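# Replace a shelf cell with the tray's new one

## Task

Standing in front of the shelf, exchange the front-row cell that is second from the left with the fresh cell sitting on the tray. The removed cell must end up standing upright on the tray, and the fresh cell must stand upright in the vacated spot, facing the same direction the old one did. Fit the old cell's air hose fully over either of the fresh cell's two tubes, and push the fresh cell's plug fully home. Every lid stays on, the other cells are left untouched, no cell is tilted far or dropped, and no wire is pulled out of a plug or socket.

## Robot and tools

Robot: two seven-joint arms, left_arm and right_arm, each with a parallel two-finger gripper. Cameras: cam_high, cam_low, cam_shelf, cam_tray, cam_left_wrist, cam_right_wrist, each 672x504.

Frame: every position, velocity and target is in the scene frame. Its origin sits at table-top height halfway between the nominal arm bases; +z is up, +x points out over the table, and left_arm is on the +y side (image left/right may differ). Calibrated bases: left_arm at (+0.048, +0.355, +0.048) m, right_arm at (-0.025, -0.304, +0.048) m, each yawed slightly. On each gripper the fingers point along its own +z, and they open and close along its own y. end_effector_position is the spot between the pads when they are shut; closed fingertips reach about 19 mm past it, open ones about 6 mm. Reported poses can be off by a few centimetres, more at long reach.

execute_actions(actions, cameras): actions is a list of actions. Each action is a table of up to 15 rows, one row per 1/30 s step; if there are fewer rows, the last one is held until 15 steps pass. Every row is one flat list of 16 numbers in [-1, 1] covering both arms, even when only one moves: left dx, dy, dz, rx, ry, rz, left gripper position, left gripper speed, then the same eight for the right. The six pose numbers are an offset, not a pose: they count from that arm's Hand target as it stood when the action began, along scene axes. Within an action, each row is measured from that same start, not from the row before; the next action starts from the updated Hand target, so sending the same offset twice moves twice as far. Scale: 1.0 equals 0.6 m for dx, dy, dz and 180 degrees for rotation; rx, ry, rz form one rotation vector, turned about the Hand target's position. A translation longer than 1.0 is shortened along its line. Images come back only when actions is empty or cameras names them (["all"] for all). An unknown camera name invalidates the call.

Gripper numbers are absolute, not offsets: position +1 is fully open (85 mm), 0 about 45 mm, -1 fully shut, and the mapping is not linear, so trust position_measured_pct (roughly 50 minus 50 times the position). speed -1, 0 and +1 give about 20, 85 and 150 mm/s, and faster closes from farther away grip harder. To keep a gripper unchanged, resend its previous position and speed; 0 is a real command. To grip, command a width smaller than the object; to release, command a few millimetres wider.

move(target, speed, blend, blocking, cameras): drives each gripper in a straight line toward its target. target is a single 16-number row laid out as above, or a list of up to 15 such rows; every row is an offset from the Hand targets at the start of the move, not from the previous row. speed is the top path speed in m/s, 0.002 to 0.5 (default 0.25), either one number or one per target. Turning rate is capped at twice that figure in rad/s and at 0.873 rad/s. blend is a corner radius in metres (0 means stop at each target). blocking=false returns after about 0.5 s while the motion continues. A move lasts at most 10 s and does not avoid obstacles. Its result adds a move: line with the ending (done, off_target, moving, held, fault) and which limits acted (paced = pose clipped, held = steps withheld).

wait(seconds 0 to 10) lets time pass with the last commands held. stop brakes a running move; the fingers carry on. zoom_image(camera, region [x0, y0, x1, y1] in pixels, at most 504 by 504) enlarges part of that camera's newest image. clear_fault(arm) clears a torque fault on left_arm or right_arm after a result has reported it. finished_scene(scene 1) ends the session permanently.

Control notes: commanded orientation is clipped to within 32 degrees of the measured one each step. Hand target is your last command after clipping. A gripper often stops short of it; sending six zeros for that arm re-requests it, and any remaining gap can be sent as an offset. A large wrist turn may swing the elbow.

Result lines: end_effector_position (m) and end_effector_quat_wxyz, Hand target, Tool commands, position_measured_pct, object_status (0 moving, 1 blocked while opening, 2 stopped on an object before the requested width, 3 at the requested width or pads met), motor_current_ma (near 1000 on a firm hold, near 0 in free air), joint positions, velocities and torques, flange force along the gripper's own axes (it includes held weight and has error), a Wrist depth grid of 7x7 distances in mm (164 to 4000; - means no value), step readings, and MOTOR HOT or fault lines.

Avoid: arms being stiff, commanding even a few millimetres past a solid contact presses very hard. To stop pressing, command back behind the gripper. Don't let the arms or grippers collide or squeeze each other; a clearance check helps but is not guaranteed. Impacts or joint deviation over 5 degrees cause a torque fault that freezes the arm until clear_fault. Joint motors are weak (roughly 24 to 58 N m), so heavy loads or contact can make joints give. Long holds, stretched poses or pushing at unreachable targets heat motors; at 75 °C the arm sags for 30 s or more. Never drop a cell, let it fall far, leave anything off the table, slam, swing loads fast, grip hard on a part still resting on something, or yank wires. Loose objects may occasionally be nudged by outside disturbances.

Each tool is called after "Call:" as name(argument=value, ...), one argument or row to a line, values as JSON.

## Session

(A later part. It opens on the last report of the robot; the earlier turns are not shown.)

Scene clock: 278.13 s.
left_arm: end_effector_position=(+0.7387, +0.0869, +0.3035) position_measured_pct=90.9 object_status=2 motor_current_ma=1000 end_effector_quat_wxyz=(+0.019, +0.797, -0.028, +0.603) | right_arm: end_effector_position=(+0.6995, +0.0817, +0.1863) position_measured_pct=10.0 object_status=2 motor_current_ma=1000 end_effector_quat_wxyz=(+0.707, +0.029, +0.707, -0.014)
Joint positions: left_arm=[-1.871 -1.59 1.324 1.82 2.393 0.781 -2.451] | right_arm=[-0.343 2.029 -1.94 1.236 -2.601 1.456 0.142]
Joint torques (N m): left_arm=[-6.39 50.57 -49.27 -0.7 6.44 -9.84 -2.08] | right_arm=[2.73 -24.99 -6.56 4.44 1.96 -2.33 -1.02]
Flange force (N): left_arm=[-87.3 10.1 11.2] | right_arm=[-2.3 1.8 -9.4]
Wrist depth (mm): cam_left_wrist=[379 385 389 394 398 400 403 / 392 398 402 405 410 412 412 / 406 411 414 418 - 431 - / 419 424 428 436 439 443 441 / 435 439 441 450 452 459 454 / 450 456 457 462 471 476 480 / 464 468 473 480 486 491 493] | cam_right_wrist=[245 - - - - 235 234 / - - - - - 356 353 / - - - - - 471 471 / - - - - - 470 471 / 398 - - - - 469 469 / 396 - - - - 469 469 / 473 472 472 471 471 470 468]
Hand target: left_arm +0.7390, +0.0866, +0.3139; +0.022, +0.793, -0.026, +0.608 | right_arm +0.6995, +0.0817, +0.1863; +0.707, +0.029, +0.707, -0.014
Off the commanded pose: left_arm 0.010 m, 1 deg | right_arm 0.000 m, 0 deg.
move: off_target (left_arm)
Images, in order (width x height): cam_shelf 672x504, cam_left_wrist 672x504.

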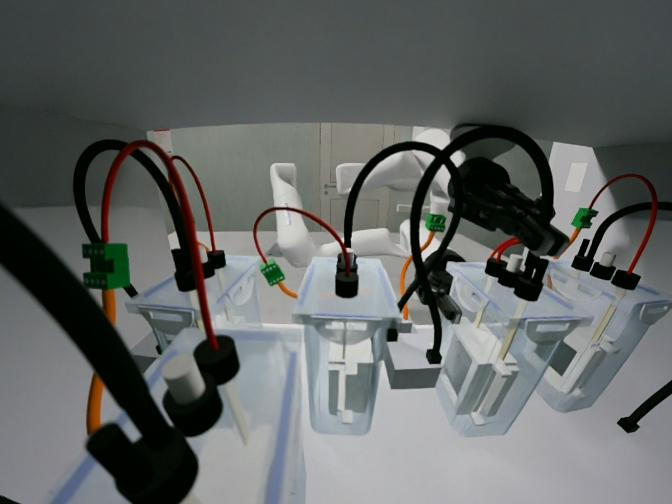

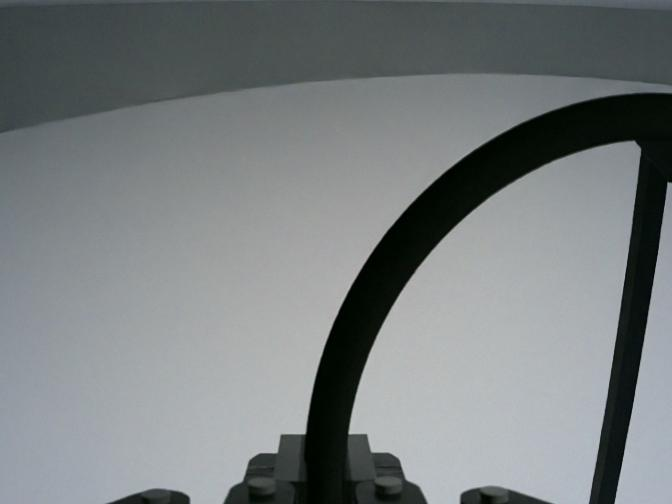

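Call:
move(
  target=[0,0,-0.026,0,0,0,-0.95,-1, 0,0,0,0,0,0,0.79,-1],
  cameras=["cam_left_wrist","cam_shelf","cam_high"],
  speed=0.05,
)

Call:
zoom_image(
  camera="cam_shelf",
  region=[500, 200, 580, 310],
)

Call:
zoom_image(
  camera="cam_shelf",
  region=[400, 90, 580, 270],
)

Scene clock: 280.97 s.
left_arm: end_effector_position=(+0.7390, +0.0866, +0.2985) position_measured_pct=90.9 object_status=2 motor_current_ma=1000 end_effector_quat_wxyz=(+0.022, +0.793, -0.026, +0.608) | right_arm: end_effector_position=(+0.6995, +0.0817, +0.1863) position_measured_pct=10.0 object_status=2 motor_current_ma=1000 end_effector_quat_wxyz=(+0.707, +0.029, +0.707, -0.014)
Joint positions: left_arm=[-1.87 -1.611 1.329 1.827 2.43 0.775 -2.455] | right_arm=[-0.343 2.029 -1.94 1.236 -2.601 1.456 0.142]
Joint torques (N m): left_arm=[-0.28 16.62 -8.57 -1.14 1.65 -0.85 -0.05] | right_arm=[3.29 -25.26 -6.19 5.99 3.34 -0.4 -0.85]
Flange force (N): left_arm=[4.8 0.6 -5.3] | right_arm=[0.0 9.6 1.3]
Wrist depth (mm): cam_left_wrist=[382 387 389 394 398 402 404 / 392 396 401 406 408 411 414 / 404 409 413 417 - 428 - / 417 421 426 432 436 441 439 / 429 435 437 444 448 455 451 / 444 448 453 459 465 470 469 / 457 463 466 472 479 485 489] | cam_right_wrist=[244 - - - - 235 234 / - - - - - 356 352 / - - - - - 471 471 / - - - - - 469 469 / 397 - - - - 468 470 / 397 - - - - 469 468 / 472 471 471 470 469 468 468]
Hand target: left_arm +0.7390, +0.0865, +0.2983; +0.022, +0.793, -0.026, +0.608 | right_arm +0.6995, +0.0817, +0.1863; +0.707, +0.029, +0.707, -0.014
Off the commanded pose: left_arm 0.000 m, 0 deg | right_arm 0.000 m, 0 deg.
TORQUE WARNING: the torque sensor of joint 2 (shoulder) of the left arm reached its warning level (56.7 N m). A warning alone does not stop the arm.
move: done
Images, in order (width x height): cam_high 672x504, cam_shelf 672x504, cam_left_wrist 672x504.

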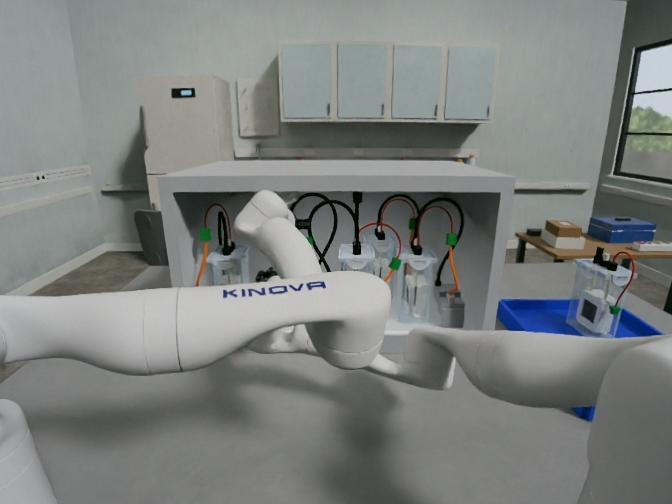

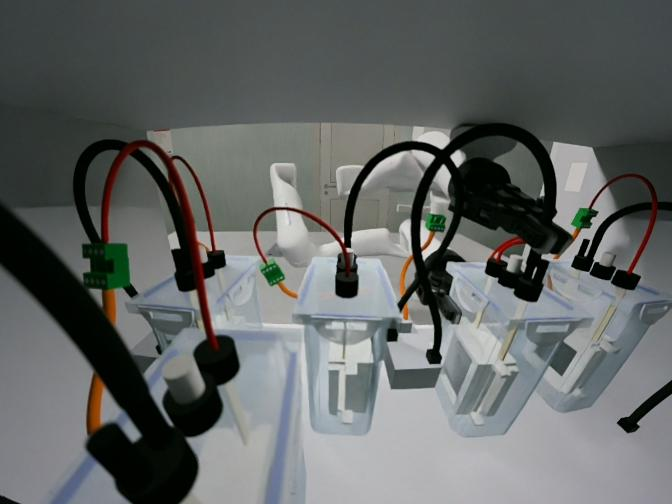

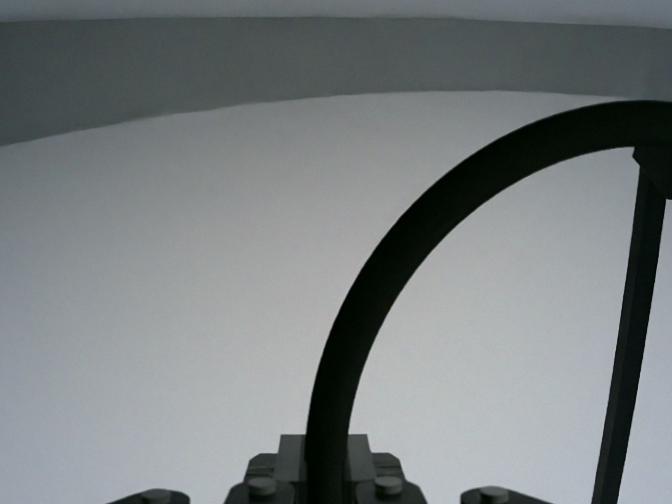

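Scaled by 4.582 from the camera's 672x504 image, which has a finer 960x720 frame.

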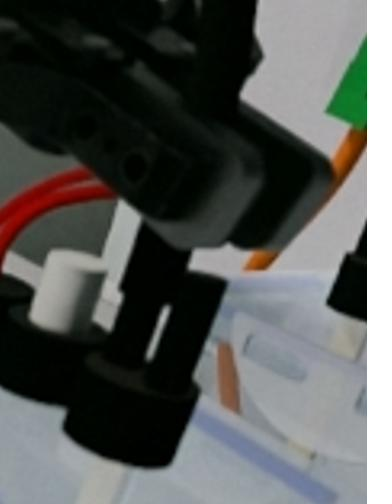

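Scaled by 2.800 from the camera's 672x504 image, which has a finer 960x720 frame.

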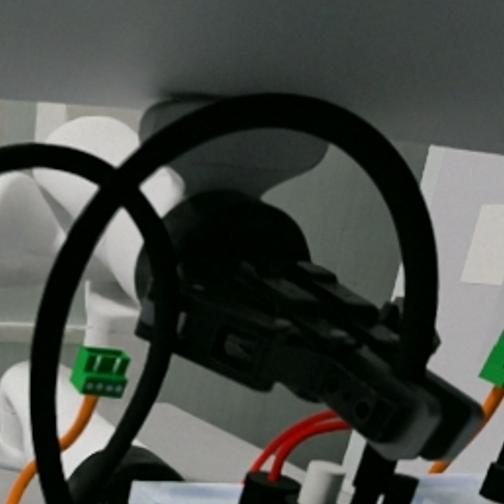

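Call:
move(
  target=[
    [0,0,0,0,-0.04,0,-0.95,-1, 0,0,0,0,0,0,0.79,-1],
    [0,0,0.045,0,-0.0833,0,-0.95,-1, 0,0,0,0,0,0,0.79,-1],
  ],
  cameras=["cam_left_wrist","cam_shelf","cam_high"],
  speed=0.03,
)

Call:
zoom_image(
  camera="cam_shelf",
  region=[440, 140, 600, 310],
)

Scene clock: 290.60 s.
left_arm: end_effector_position=(+0.7390, +0.0866, +0.3253) position_measured_pct=90.9 object_status=2 motor_current_ma=1000 end_effector_quat_wxyz=(+0.018, +0.707, -0.028, +0.706) | right_arm: end_effector_position=(+0.6995, +0.0817, +0.1863) position_measured_pct=10.0 object_status=2 motor_current_ma=1000 end_effector_quat_wxyz=(+0.707, +0.029, +0.707, -0.014)
Joint positions: left_arm=[-1.87 -1.849 1.236 1.866 2.766 0.663 -2.483] | right_arm=[-0.343 2.029 -1.94 1.236 -2.601 1.456 0.142]
Joint torques (N m): left_arm=[0.36 17.2 -8.98 1.71 1.77 -1.27 -0.02] | right_arm=[3.09 -25.85 -6.32 6.19 3.79 -0.35 -0.68]
Flange force (N): left_arm=[3.9 0.1 -0.7] | right_arm=[0.9 9.4 1.9]
Wrist depth (mm): cam_left_wrist=[- - - - - - - / - - 200 204 208 214 219 / 416 421 356 430 375 388 410 / 420 423 426 430 436 440 359 / 420 425 429 434 437 444 373 / 421 424 428 435 438 444 446 / 423 427 - 436 441 444 447] | cam_right_wrist=[245 - - - - 235 234 / - - - - - 356 353 / - - - - - 469 468 / - - - - - 468 469 / - - - - - 468 468 / 469 - - - - 468 468 / 470 471 467 469 468 467 467]
Hand target: left_arm +0.7390, +0.0866, +0.3253; +0.018, +0.707, -0.028, +0.706 | right_arm +0.6995, +0.0817, +0.1863; +0.707, +0.029, +0.707, -0.014
Off the commanded pose: left_arm 0.000 m, 0 deg | right_arm 0.000 m, 0 deg.
move: done
Images, in order (width x height): cam_high 672x504, cam_shelf 672x504, cam_left_wrist 672x504.

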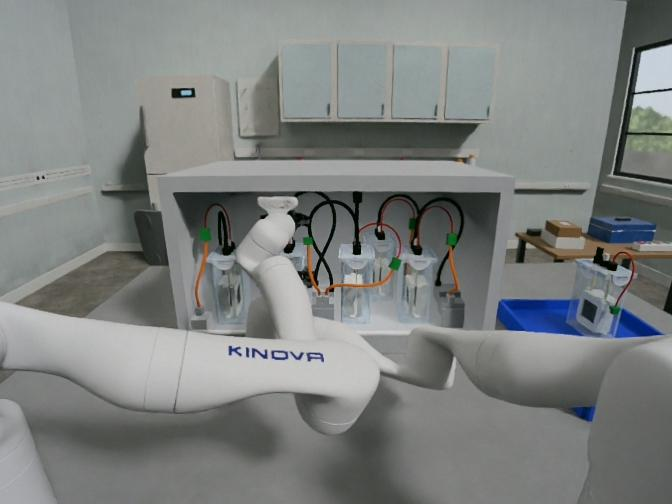

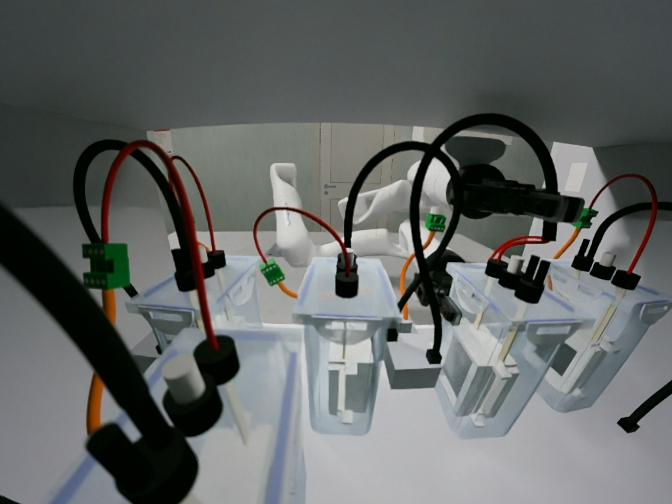

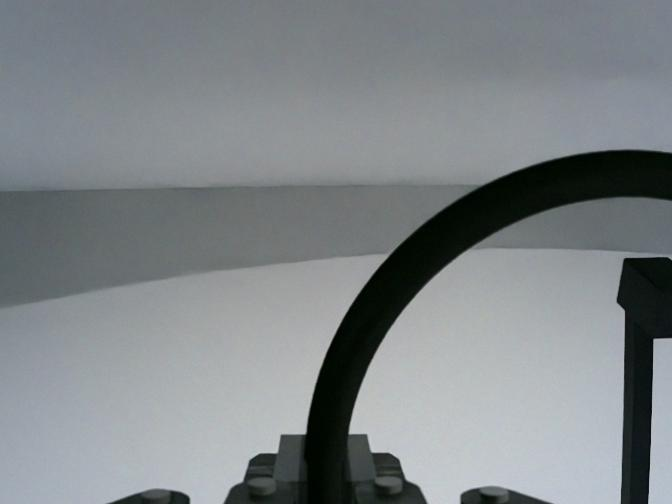

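Scaled by 2.965 from the camera's 672x504 image, which has a finer 960x720 frame.

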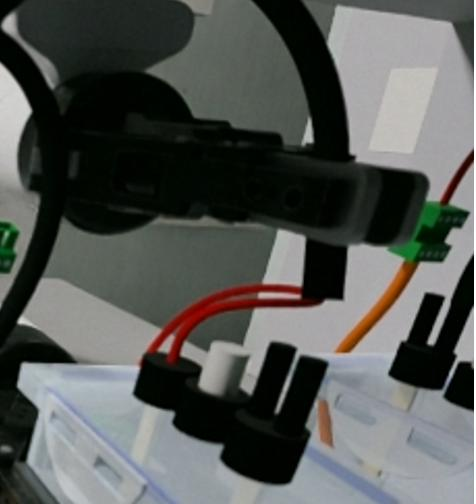

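Call:
move(
  target=[0,0.1083,0.003,0,0,0,-0.95,-1, 0,0,0,0,0,0,0.79,-1],
  cameras=["cam_left_wrist","cam_shelf","cam_high"],
  speed=0.05,
)

Call:
zoom_image(
  camera="cam_shelf",
  region=[440, 140, 640, 310],
)

Scene clock: 301.00 s.
left_arm: end_effector_position=(+0.7390, +0.1515, +0.3271) position_measured_pct=90.9 object_status=2 motor_current_ma=1000 end_effector_quat_wxyz=(+0.018, +0.707, -0.028, +0.706) | right_arm: end_effector_position=(+0.6995, +0.0817, +0.1863) position_measured_pct=10.0 object_status=2 motor_current_ma=1000 end_effector_quat_wxyz=(+0.707, +0.029, +0.707, -0.014)
Joint positions: left_arm=[-1.977 -1.888 1.203 1.978 2.872 0.856 -2.536] | right_arm=[-0.343 2.029 -1.94 1.236 -2.601 1.456 0.142]
Joint torques (N m): left_arm=[0.36 16.53 -8.41 1.75 2.09 -1.14 0.02] | right_arm=[3.13 -25.95 -6.33 6.22 3.68 -0.39 -0.75]
Flange force (N): left_arm=[4.2 0.2 -0.6] | right_arm=[1.0 9.4 1.7]
Wrist depth (mm): cam_left_wrist=[- - - - - - - / - - - - - - - / 299 421 427 429 346 356 373 / 420 425 428 431 - 439 - / 421 426 430 435 437 444 446 / 423 426 431 435 438 444 449 / 425 429 - 436 442 445 451] | cam_right_wrist=[245 - - - - 235 234 / - - - - - 356 353 / - - - - - 469 467 / - - - - - 467 469 / - - - - - 468 467 / 469 - - - - 468 467 / 470 469 469 469 468 467 468]
Hand target: left_arm +0.7390, +0.1515, +0.3271; +0.018, +0.707, -0.028, +0.706 | right_arm +0.6995, +0.0817, +0.1863; +0.707, +0.029, +0.707, -0.014
Off the commanded pose: left_arm 0.000 m, 0 deg | right_arm 0.000 m, 0 deg.
move: done
Images, in order (width x height): cam_high 672x504, cam_shelf 672x504, cam_left_wrist 672x504.

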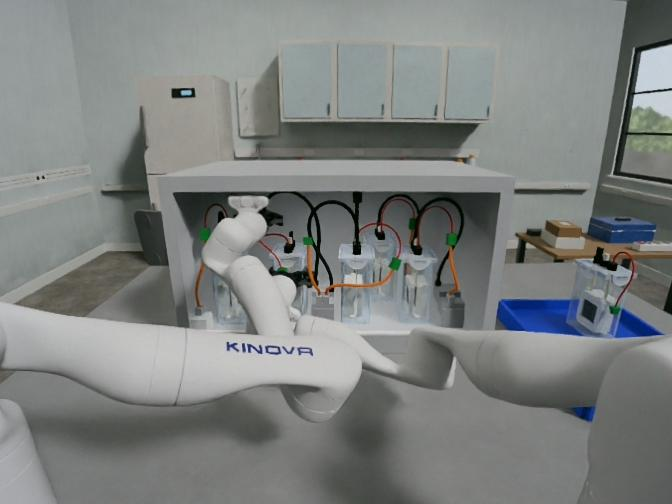

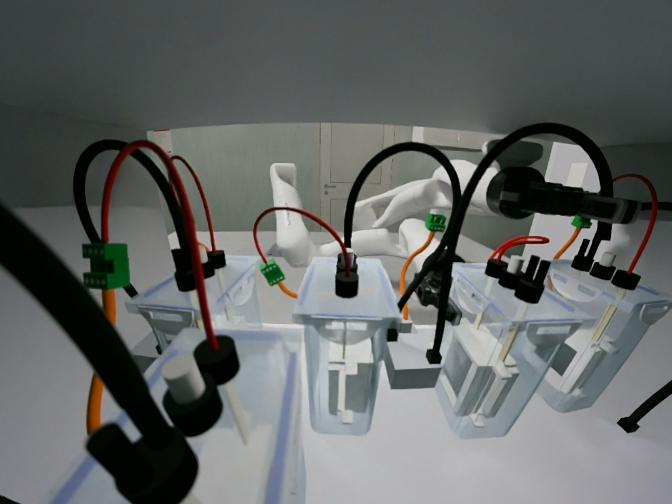

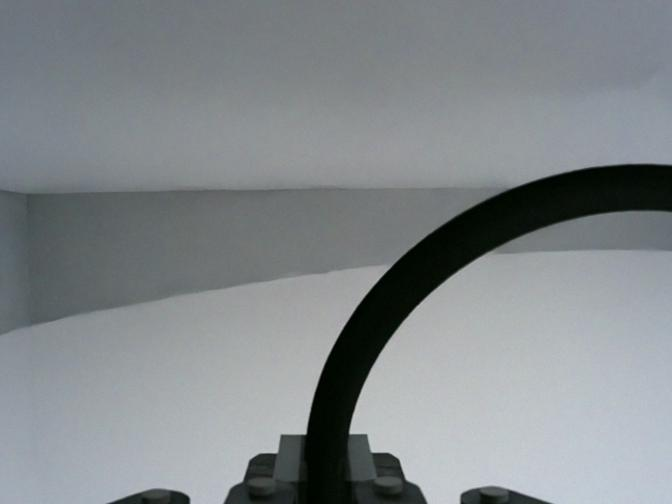

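Scaled by 2.520 from the camera's 672x504 image, which has a finer 960x720 frame.

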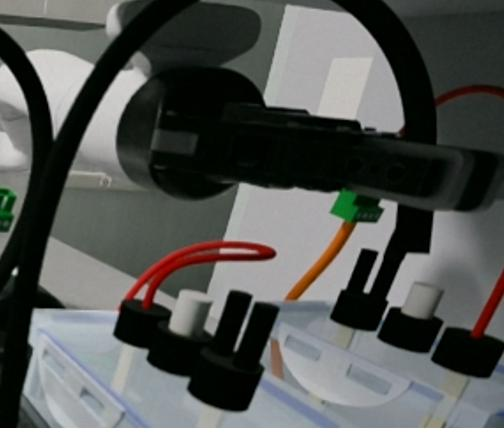

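Call:
move(
  target=[0,0,0,0,0,0,-0.95,-1, 0,0,0.037,0,0,0,0.79,-1],
  cameras=["cam_low","cam_shelf","cam_right_wrist"],
  speed=0.04,
)

Scene clock: 303.30 s.
left_arm: end_effector_position=(+0.7390, +0.1515, +0.3271) position_measured_pct=90.9 object_status=2 motor_current_ma=1000 end_effector_quat_wxyz=(+0.018, +0.707, -0.028, +0.706) | right_arm: end_effector_position=(+0.6995, +0.0817, +0.1928) position_measured_pct=10.0 object_status=2 motor_current_ma=1000 end_effector_quat_wxyz=(+0.707, +0.029, +0.707, -0.014)
Joint positions: left_arm=[-1.977 -1.888 1.203 1.978 2.872 0.856 -2.536] | right_arm=[-0.342 2.021 -1.945 1.244 -2.609 1.461 0.153]
Joint velocities: left_arm=[within noise] | right_arm=[0 0.005 0.004 -0.004 0 -0.002 -0.002]
Joint torques (N m): left_arm=[0.41 16.6 -8.43 1.76 2.12 -1.16 0.01] | right_arm=[2.98 -35.94 -8.12 9.01 7.44 -1.35 -0.42]
Flange force (N): left_arm=[4.1 0.1 -0.6] | right_arm=[13.6 9.1 1.4]
Wrist depth (mm): cam_left_wrist=[- - - - - - - / - - - - - - - / 299 422 424 429 346 357 372 / 421 423 428 432 - 441 - / 421 426 430 435 437 444 448 / 423 427 429 435 439 444 449 / 424 426 - 435 443 445 450] | cam_right_wrist=[240 - - - - 251 251 / - - - - - 380 344 / - - - - - 468 467 / - - - - - 467 467 / - - - - - 467 465 / 396 - - - - 466 466 / 401 469 468 469 467 466 467]
Hand target: left_arm +0.7390, +0.1515, +0.3271; +0.018, +0.707, -0.028, +0.706 | right_arm +0.6995, +0.0817, +0.1925; +0.706, +0.029, +0.707, -0.014 (not the last commanded pose)
Off the commanded pose: left_arm 0.000 m, 0 deg | right_arm 0.016 m, 0 deg.
move: held (right_arm; a check stopped the path); limits=held
pose unreachable (left arm): on one or more control steps of this call, first in action 0 (counted from 0), this arm could not follow its commanded pose, so it was not sent that pose on those steps. It may still have moved: this result reports where it is.
cause: moving toward the commanded pose would bring a part of the arm too close to another arm (a part of this arm just beyond joint 4 (elbow) and a part of the right arm just beyond its joint 6 (wrist pitch), along the way the arms are being sent, or toward where that arm still pushes).
pose unreachable (right arm): on one or more control steps of this call, first in action 0 (counted from 0), this arm could not follow its commanded pose, so it was not sent that pose on those steps. It may still have moved: this result reports where it is.
cause: moving toward the commanded pose would bring a part of the arm too close to another arm (a part of this arm just beyond joint 6 (wrist pitch) and a part of the left arm just beyond its joint 4 (elbow), along the way the arms are being sent, or toward where that arm still pushes).
Images, in order (width x height): cam_low 672x504, cam_shelf 672x504, cam_right_wrist 672x504.

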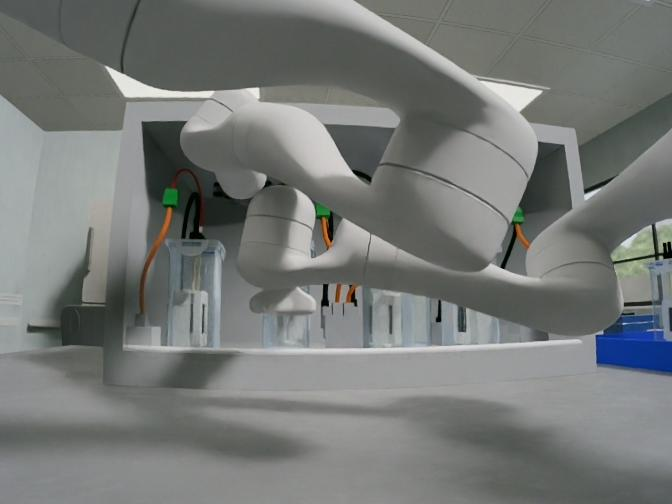

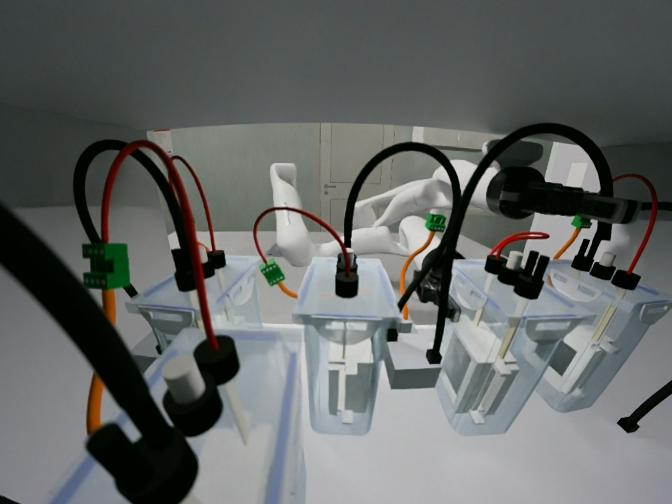

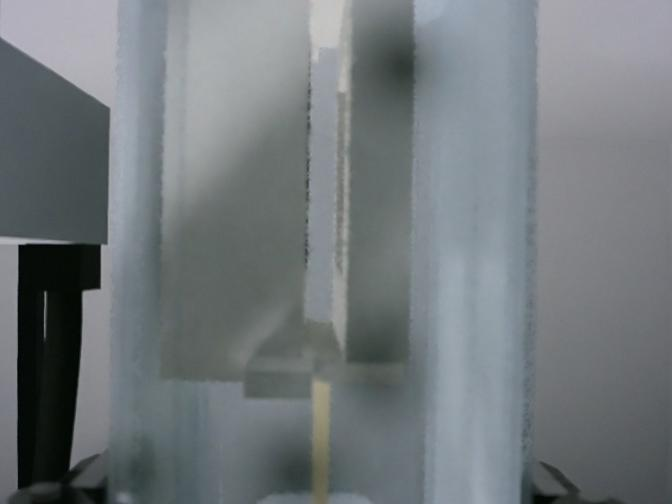

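Call:
move(
  target=[0,0,0,0,0,0,-0.95,-1, 0,0,-0.0103,0,0,0,0.79,-1],
  cameras=["cam_shelf"],
  speed=0.02,
)

Scene clock: 310.03 s.
left_arm: end_effector_position=(+0.7390, +0.1515, +0.3271) position_measured_pct=90.9 object_status=2 motor_current_ma=1000 end_effector_quat_wxyz=(+0.018, +0.707, -0.028, +0.706) | right_arm: end_effector_position=(+0.6995, +0.0817, +0.1865) position_measured_pct=10.0 object_status=2 motor_current_ma=1000 end_effector_quat_wxyz=(+0.707, +0.029, +0.707, -0.014)
Joint positions: left_arm=[-1.977 -1.888 1.203 1.978 2.872 0.856 -2.536] | right_arm=[-0.343 2.029 -1.94 1.237 -2.602 1.456 0.143]
Joint torques (N m): left_arm=[0.34 16.62 -8.41 1.68 2.12 -1.14 -0.03] | right_arm=[3.32 -26.23 -6.5 5.53 3.34 -1.27 -0.78]
Flange force (N): left_arm=[4.0 0.3 -0.9] | right_arm=[0.3 6.8 -3.3]
Wrist depth (mm): cam_left_wrist=[- - - - - - - / - - - - - - - / 299 422 424 430 346 356 373 / 420 426 427 432 - 440 - / 420 426 430 435 439 443 448 / 422 427 430 437 438 443 449 / 423 428 - 438 441 446 451] | cam_right_wrist=[244 - - - - 234 234 / - - - - - 355 351 / - - - - - 469 468 / - - - - - 468 466 / - - - - - 468 466 / 403 - - - - 466 466 / 404 470 470 467 468 467 466]
Hand target: left_arm +0.7390, +0.1515, +0.3271; +0.018, +0.707, -0.028, +0.706 | right_arm +0.6995, +0.0817, +0.1864; +0.706, +0.029, +0.707, -0.014
Off the commanded pose: left_arm 0.000 m, 0 deg | right_arm 0.000 m, 0 deg.
move: done
Images, in order (width x height): cam_shelf 672x504.

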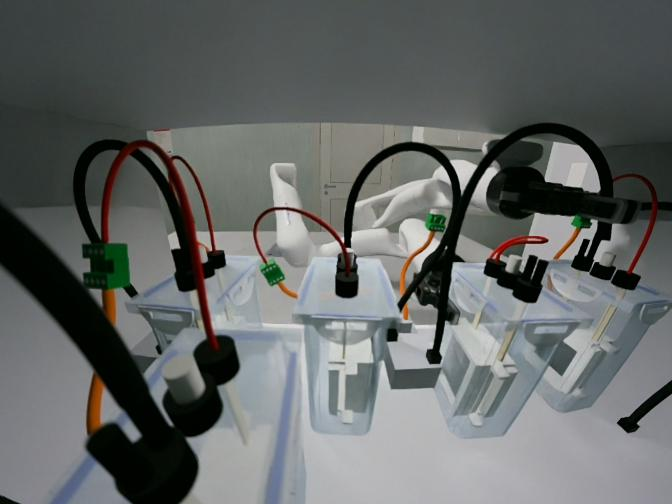

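Call:
move(
  target=[0,0,0,0,0,0,-0.55,-1, 0,0,0,0,0,0,0.79,-1],
  cameras=["cam_shelf","cam_left_wrist"],
)

Call:
zoom_image(
  camera="cam_shelf",
  region=[400, 100, 650, 310],
)

Scene clock: 312.77 s.
left_arm: end_effector_position=(+0.7390, +0.1515, +0.3271) position_measured_pct=77.5 object_status=0 motor_current_ma=0 end_effector_quat_wxyz=(+0.018, +0.707, -0.028, +0.706) | right_arm: end_effector_position=(+0.6995, +0.0817, +0.1864) position_measured_pct=10.0 object_status=2 motor_current_ma=1000 end_effector_quat_wxyz=(+0.706, +0.029, +0.707, -0.014)
Joint positions: left_arm=[-1.977 -1.888 1.203 1.978 2.872 0.856 -2.536] | right_arm=[-0.343 2.029 -1.94 1.237 -2.602 1.456 0.143]
Joint torques (N m): left_arm=[0.33 16.49 -8.36 1.75 2.08 -1.16 -0.04] | right_arm=[3.35 -25.82 -6.44 5.41 3.13 -1.22 -0.75]
Flange force (N): left_arm=[4.3 0.3 -0.6] | right_arm=[-0.1 6.9 -3.3]
Wrist depth (mm): cam_left_wrist=[- - - - - - - / - - - - - - - / 298 422 425 430 346 437 444 / 420 424 428 432 435 - - / 421 426 428 433 - 442 448 / 423 427 430 435 438 445 448 / 423 427 431 436 439 446 451] | cam_right_wrist=[245 - - - - 235 234 / - - - - - 356 351 / - - - - - 468 469 / - - - - - 468 467 / - - - - - 468 467 / 401 - - - - 468 466 / 403 472 469 468 467 466 467]
Hand target: left_arm +0.7390, +0.1515, +0.3271; +0.018, +0.707, -0.028, +0.706 | right_arm +0.6995, +0.0817, +0.1864; +0.706, +0.029, +0.707, -0.014
Off the commanded pose: left_arm 0.000 m, 0 deg | right_arm 0.000 m, 0 deg.
move: done
Images, in order (width x height): cam_shelf 672x504, cam_left_wrist 672x504.

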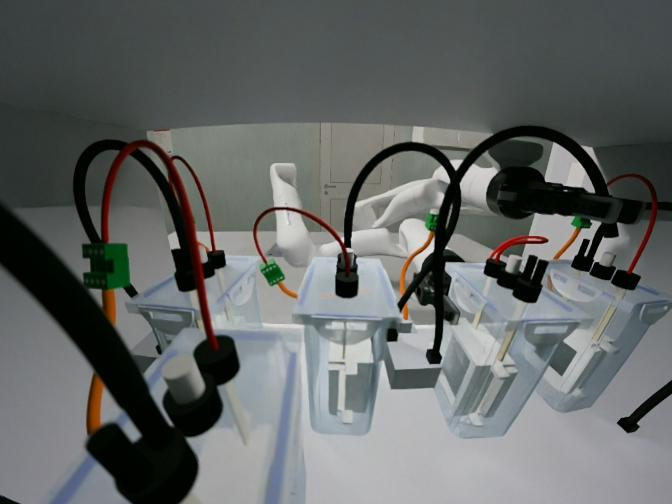

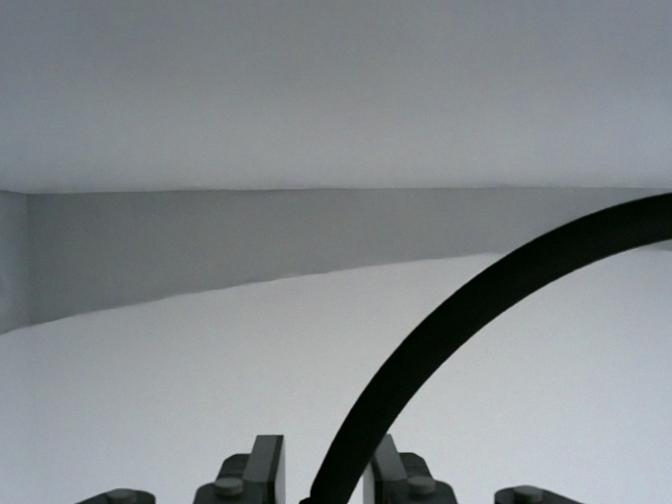

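Scaled by 2.016 from the camera's 672x504 image, which has a finer 960x720 frame.

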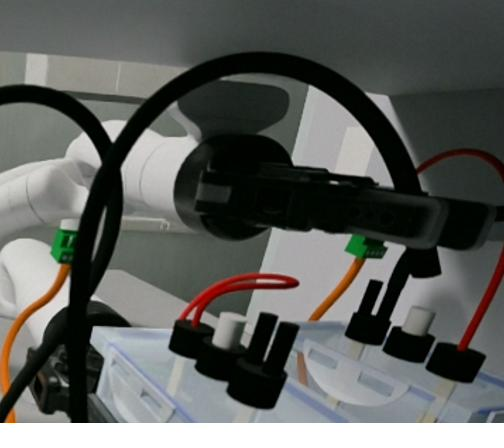

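Call:
move(
  target=[-0.2,0.014,0,0,0,0,-0.3,-1, 0,0,0,0,0,0,0.79,-1],
  cameras=["cam_shelf","cam_left_wrist"],
  speed=0.06,
)

Call:
zoom_image(
  camera="cam_shelf",
  region=[400, 100, 650, 310],
)

Scene clock: 316.93 s.
left_arm: end_effector_position=(+0.6190, +0.1600, +0.3270) position_measured_pct=64.9 object_status=3 motor_current_ma=0 end_effector_quat_wxyz=(+0.018, +0.707, -0.028, +0.706) | right_arm: end_effector_position=(+0.6995, +0.0817, +0.1864) position_measured_pct=10.0 object_status=2 motor_current_ma=1000 end_effector_quat_wxyz=(+0.706, +0.029, +0.707, -0.014)
Joint positions: left_arm=[-1.761 -1.918 1.211 2.336 2.814 1.013 -2.561] | right_arm=[-0.343 2.029 -1.94 1.237 -2.602 1.456 0.143]
Joint torques (N m): left_arm=[0.38 12.99 -6.89 0.47 2.33 -1.07 -0.04] | right_arm=[3.39 -25.79 -6.32 5.49 3.17 -1.21 -0.74]
Flange force (N): left_arm=[6.7 0.2 -1.1] | right_arm=[-0.1 7.3 -2.9]
Wrist depth (mm): cam_left_wrist=[- - - - - - - / - - - - - - - / 274 422 449 307 509 332 563 / 430 544 547 551 558 559 564 / 394 544 548 553 560 563 - / 244 544 550 553 560 564 568 / - 546 550 557 558 566 570] | cam_right_wrist=[244 - - - - 235 233 / - - - - - 354 352 / - - - - - 469 468 / - - - - - 467 465 / - - - - - 467 465 / 400 - - - - 467 467 / 404 471 469 470 467 465 465]
Hand target: left_arm +0.6190, +0.1599, +0.3271; +0.018, +0.707, -0.028, +0.706 | right_arm +0.6995, +0.0817, +0.1864; +0.706, +0.029, +0.707, -0.014
Off the commanded pose: left_arm 0.000 m, 0 deg | right_arm 0.000 m, 0 deg.
move: done
Images, in order (width x height): cam_shelf 672x504, cam_left_wrist 672x504.

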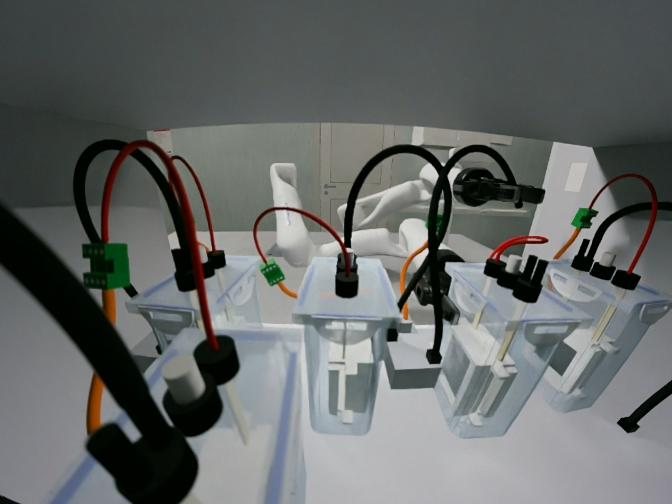

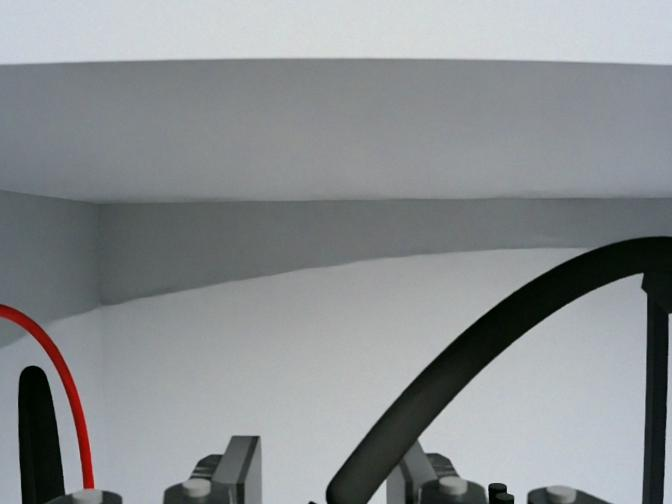

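Scaled by 2.016 from the camera's 672x504 image, which has a finer 960x720 frame.

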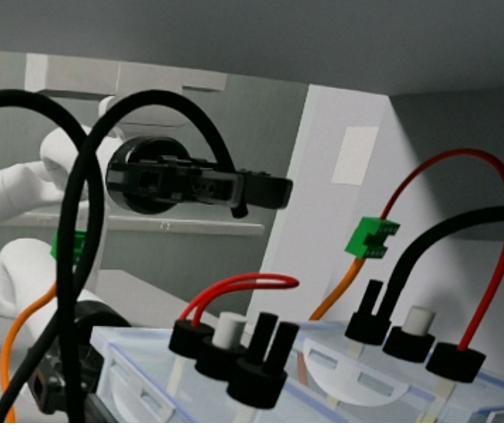

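Call:
zoom_image(
  camera="cam_left_wrist",
  region=[200, 380, 500, 504],
)

Call:
zoom_image(
  camera="cam_shelf",
  region=[430, 130, 560, 240],
)

Call:
wait(
  seconds=0.3,
  cameras=["cam_high","cam_low"],
)

Call:
zoom_image(
  camera="cam_low",
  region=[150, 80, 400, 260],
)

Scaled by 1.680.

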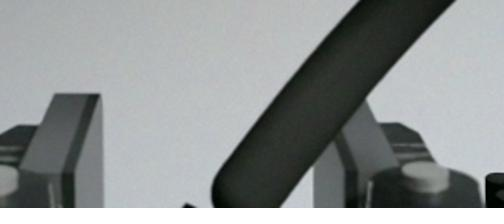

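Scaled by 3.877 from the camera's 672x504 image, which has a finer 960x720 frame.

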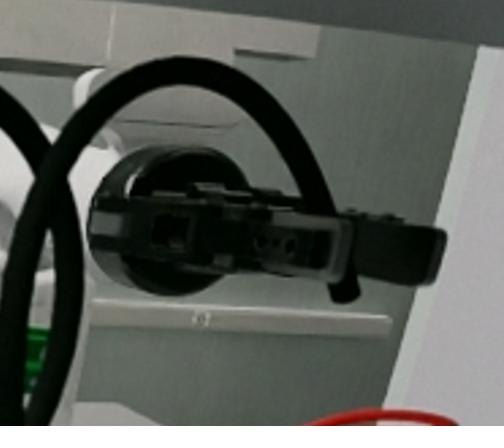

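Scene clock: 322.07 s.
left_arm: end_effector_position=(+0.6190, +0.1599, +0.3271) position_measured_pct=64.9 object_status=3 motor_current_ma=0 end_effector_quat_wxyz=(+0.018, +0.707, -0.028, +0.706) | right_arm: end_effector_position=(+0.6995, +0.0817, +0.1864) position_measured_pct=10.0 object_status=2 motor_current_ma=1000 end_effector_quat_wxyz=(+0.706, +0.029, +0.707, -0.014)
Joint positions: left_arm=[-1.761 -1.918 1.21 2.336 2.814 1.013 -2.561] | right_arm=[-0.343 2.029 -1.94 1.237 -2.602 1.456 0.143]
Joint torques (N m): left_arm=[0.3 13.09 -6.86 0.46 2.36 -1.11 -0.04] | right_arm=[3.29 -25.92 -6.36 5.45 3.15 -1.24 -0.77]
Flange force (N): left_arm=[6.5 0.3 -1.3] | right_arm=[0.0 6.7 -3.3]
Wrist depth (mm): cam_left_wrist=[- - - - - - - / - - - - - - - / 273 421 447 306 507 331 562 / 430 541 547 552 554 561 564 / 396 545 550 555 556 564 566 / 244 545 551 554 560 564 570 / - 546 552 559 560 565 570] | cam_right_wrist=[244 - - - - 235 233 / - - - - - 354 351 / - - - - - 468 468 / - - - - - 468 468 / - - - - - 468 468 / 402 - - - - 468 467 / 404 471 469 468 467 467 464]
Hand target: left_arm +0.6190, +0.1599, +0.3271; +0.018, +0.707, -0.028, +0.706 | right_arm +0.6995, +0.0817, +0.1864; +0.706, +0.029, +0.707, -0.014
Tool commands: left_gripper/position=-0.3 left_gripper/speed=-1.0 right_gripper/position=+0.79 right_gripper/speed=-1.0
Off the commanded pose: left_arm 0.000 m, 0 deg | right_arm 0.000 m, 0 deg.
wait: 0.30 s; at rest from the start
Images, in order (width x height): cam_high 672x504, cam_low 672x504.

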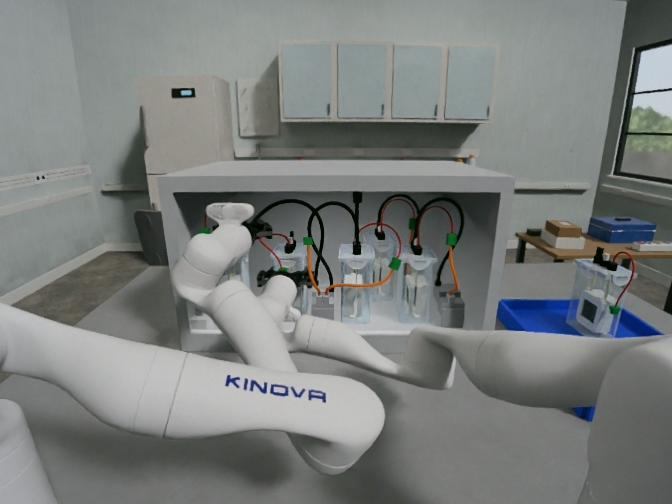

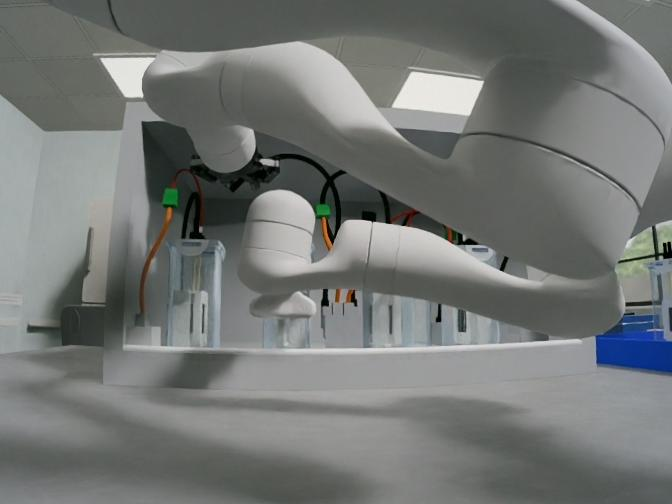

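Scaled by 2.016 from the camera's 672x504 image, which has a finer 960x720 frame.

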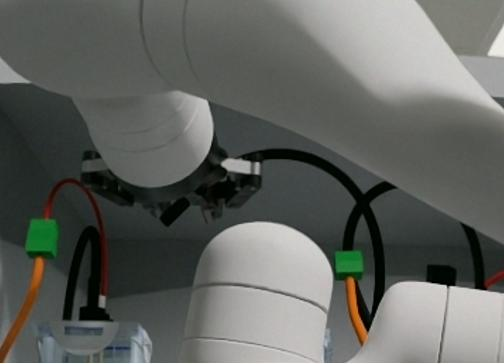

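Call:
move(
  target=[
    [0,0.03,0,0,0,0,1,-1, 0,0,0,0,0,0,0.79,-1],
    [-0.25,0.07,0,0,0,0,1,-1, 0,0,0,0,0,0,0.79,-1],
  ],
  cameras=["cam_shelf","cam_left_wrist"],
  speed=0.1,
)

Call:
zoom_image(
  camera="cam_shelf",
  region=[400, 100, 650, 310],
)

Scene clock: 326.87 s.
left_arm: end_effector_position=(+0.4696, +0.2010, +0.3270) position_measured_pct=0.0 object_status=3 motor_current_ma=0 end_effector_quat_wxyz=(-0.067, +0.703, +0.056, +0.706) | right_arm: end_effector_position=(+0.6995, +0.0817, +0.1864) position_measured_pct=10.0 object_status=2 motor_current_ma=1000 end_effector_quat_wxyz=(+0.706, +0.029, +0.707, -0.014)
Joint positions: left_arm=[-1.277 -1.888 1.236 2.578 2.351 0.639 -2.36] | right_arm=[-0.343 2.029 -1.94 1.237 -2.602 1.456 0.143]
Joint torques (N m): left_arm=[0.36 9.49 -4.87 -1.51 1.47 -1.5 0.02] | right_arm=[3.33 -25.72 -6.34 5.41 3.11 -1.33 -0.74]
Flange force (N): left_arm=[10.7 -2.7 -1.3] | right_arm=[-0.3 6.9 -3.5]
Wrist depth (mm): cam_left_wrist=[- 3923 3855 3725 3383 3266 3203 / - 273 264 256 250 243 236 / 278 273 266 332 258 392 298 / 279 332 495 706 697 680 661 / 279 330 491 706 695 681 664 / 279 328 444 707 698 680 661 / 280 325 404 439 699 681 275] | cam_right_wrist=[245 - - - - 234 233 / - - - - - 355 351 / - - - - - 468 467 / - - - - - 468 468 / - - - - - 467 467 / 402 - - - - 465 467 / 403 469 469 469 468 467 466]
Hand target: left_arm +0.4690, +0.2019, +0.3271; +0.018, +0.707, -0.028, +0.706 | right_arm +0.6995, +0.0817, +0.1864; +0.706, +0.029, +0.707, -0.014
Off the commanded pose: left_arm 0.001 m, 14 deg | right_arm 0.000 m, 0 deg.
joint sent to its limit (left arm) — joint 4 (elbow), upper limit, where the elbow is as bent as it goes. The joint targets are off in orientation, not in position.
move: off_target (left_arm)
Images, in order (width x height): cam_shelf 672x504, cam_left_wrist 672x504.

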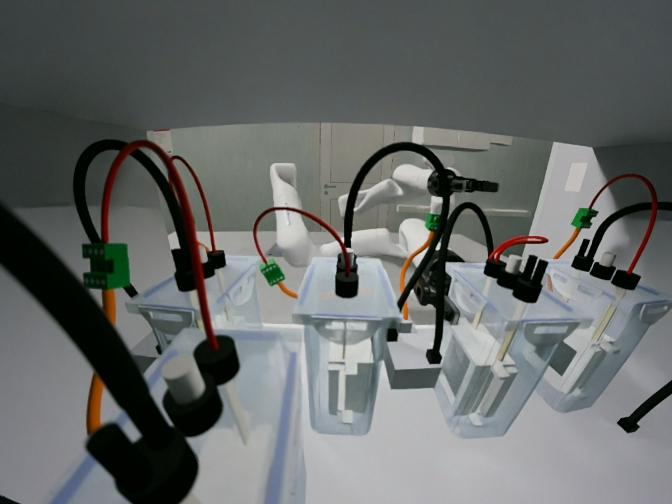

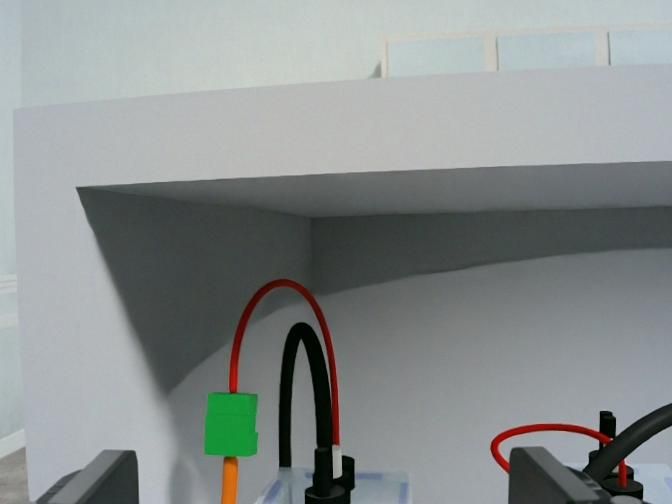

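Scaled by 2.016 from the camera's 672x504 image, which has a finer 960x720 frame.

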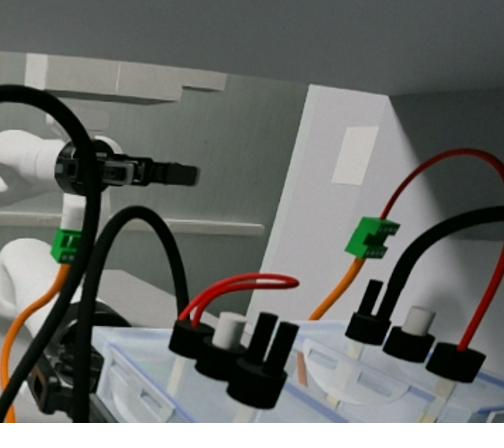

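Call:
move(
  target=[-0.165,0.13,0.255,0,0.25,0.0222,1,-1, 0,0,0,0,0,0,0.79,-1],
  cameras=["cam_high","cam_left_wrist"],
  speed=0.2,
)

Scene clock: 331.50 s.
left_arm: end_effector_position=(+0.3700, +0.2799, +0.4801) position_measured_pct=0.0 object_status=3 motor_current_ma=0 end_effector_quat_wxyz=(+0.004, +0.924, +0.005, +0.382) | right_arm: end_effector_position=(+0.6995, +0.0817, +0.1864) position_measured_pct=10.0 object_status=2 motor_current_ma=1000 end_effector_quat_wxyz=(+0.706, +0.029, +0.707, -0.014)
Joint positions: left_arm=[-0.917 -0.732 0.379 2.075 0.688 1.095 -2.181] | right_arm=[-0.343 2.029 -1.94 1.237 -2.602 1.456 0.143]
Joint torques (N m): left_arm=[0.49 2.86 -1.51 -10.88 1.35 -1.13 -0.04] | right_arm=[3.37 -25.75 -6.42 5.36 3.11 -1.28 -0.77]
Flange force (N): left_arm=[-2.6 -6.7 -0.2] | right_arm=[-0.3 6.7 -3.6]
Wrist depth (mm): cam_left_wrist=[1546 1521 352 353 356 357 369 / 1637 324 325 326 329 329 328 / 946 903 364 570 862 575 837 / 845 835 415 526 775 548 534 / 762 765 457 623 712 533 573 / 702 704 525 652 662 487 532 / 660 660 596 612 619 479 455] | cam_right_wrist=[244 - - - - 235 233 / - - - - - 355 351 / - - - - - 469 468 / - - - - - 469 467 / - - - - - 466 466 / 401 - - - - 467 467 / 404 470 470 468 468 469 467]
Hand target: left_arm +0.3700, +0.2799, +0.4801; +0.004, +0.924, +0.005, +0.382 | right_arm +0.6995, +0.0817, +0.1864; +0.706, +0.029, +0.707, -0.014
Off the commanded pose: left_arm 0.000 m, 0 deg | right_arm 0.000 m, 0 deg.
move: done
Images, in order (width x height): cam_high 672x504, cam_left_wrist 672x504.

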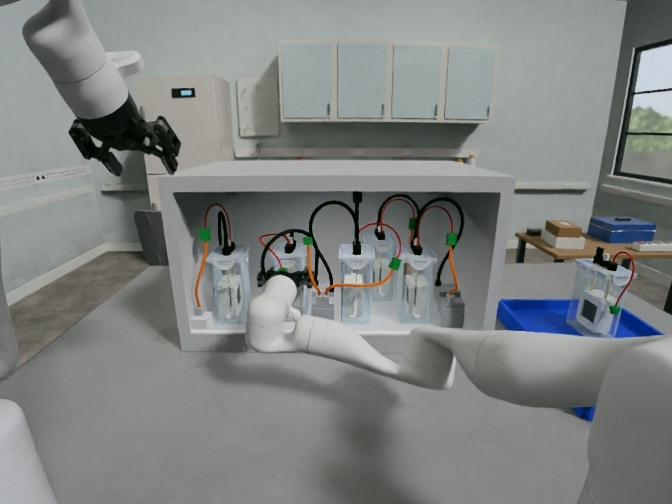

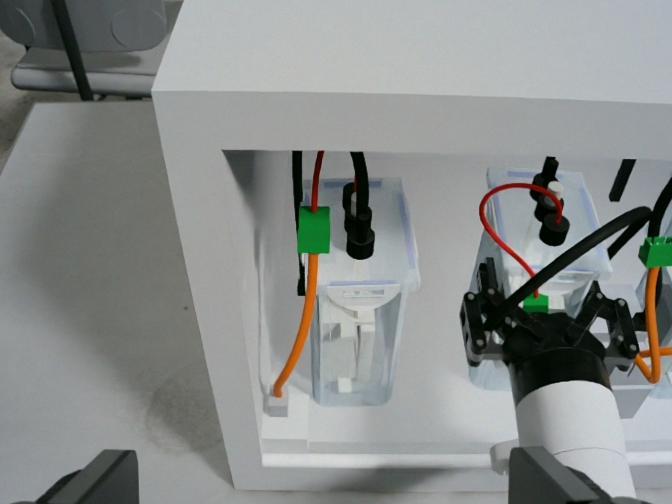

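Call:
zoom_image(
  camera="cam_left_wrist",
  region=[440, 140, 672, 400],
)

Scaled by 1.938.

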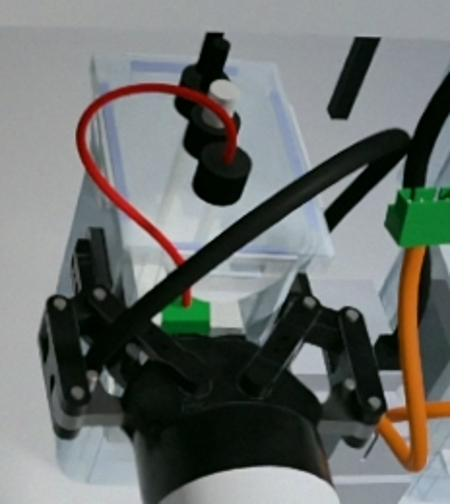

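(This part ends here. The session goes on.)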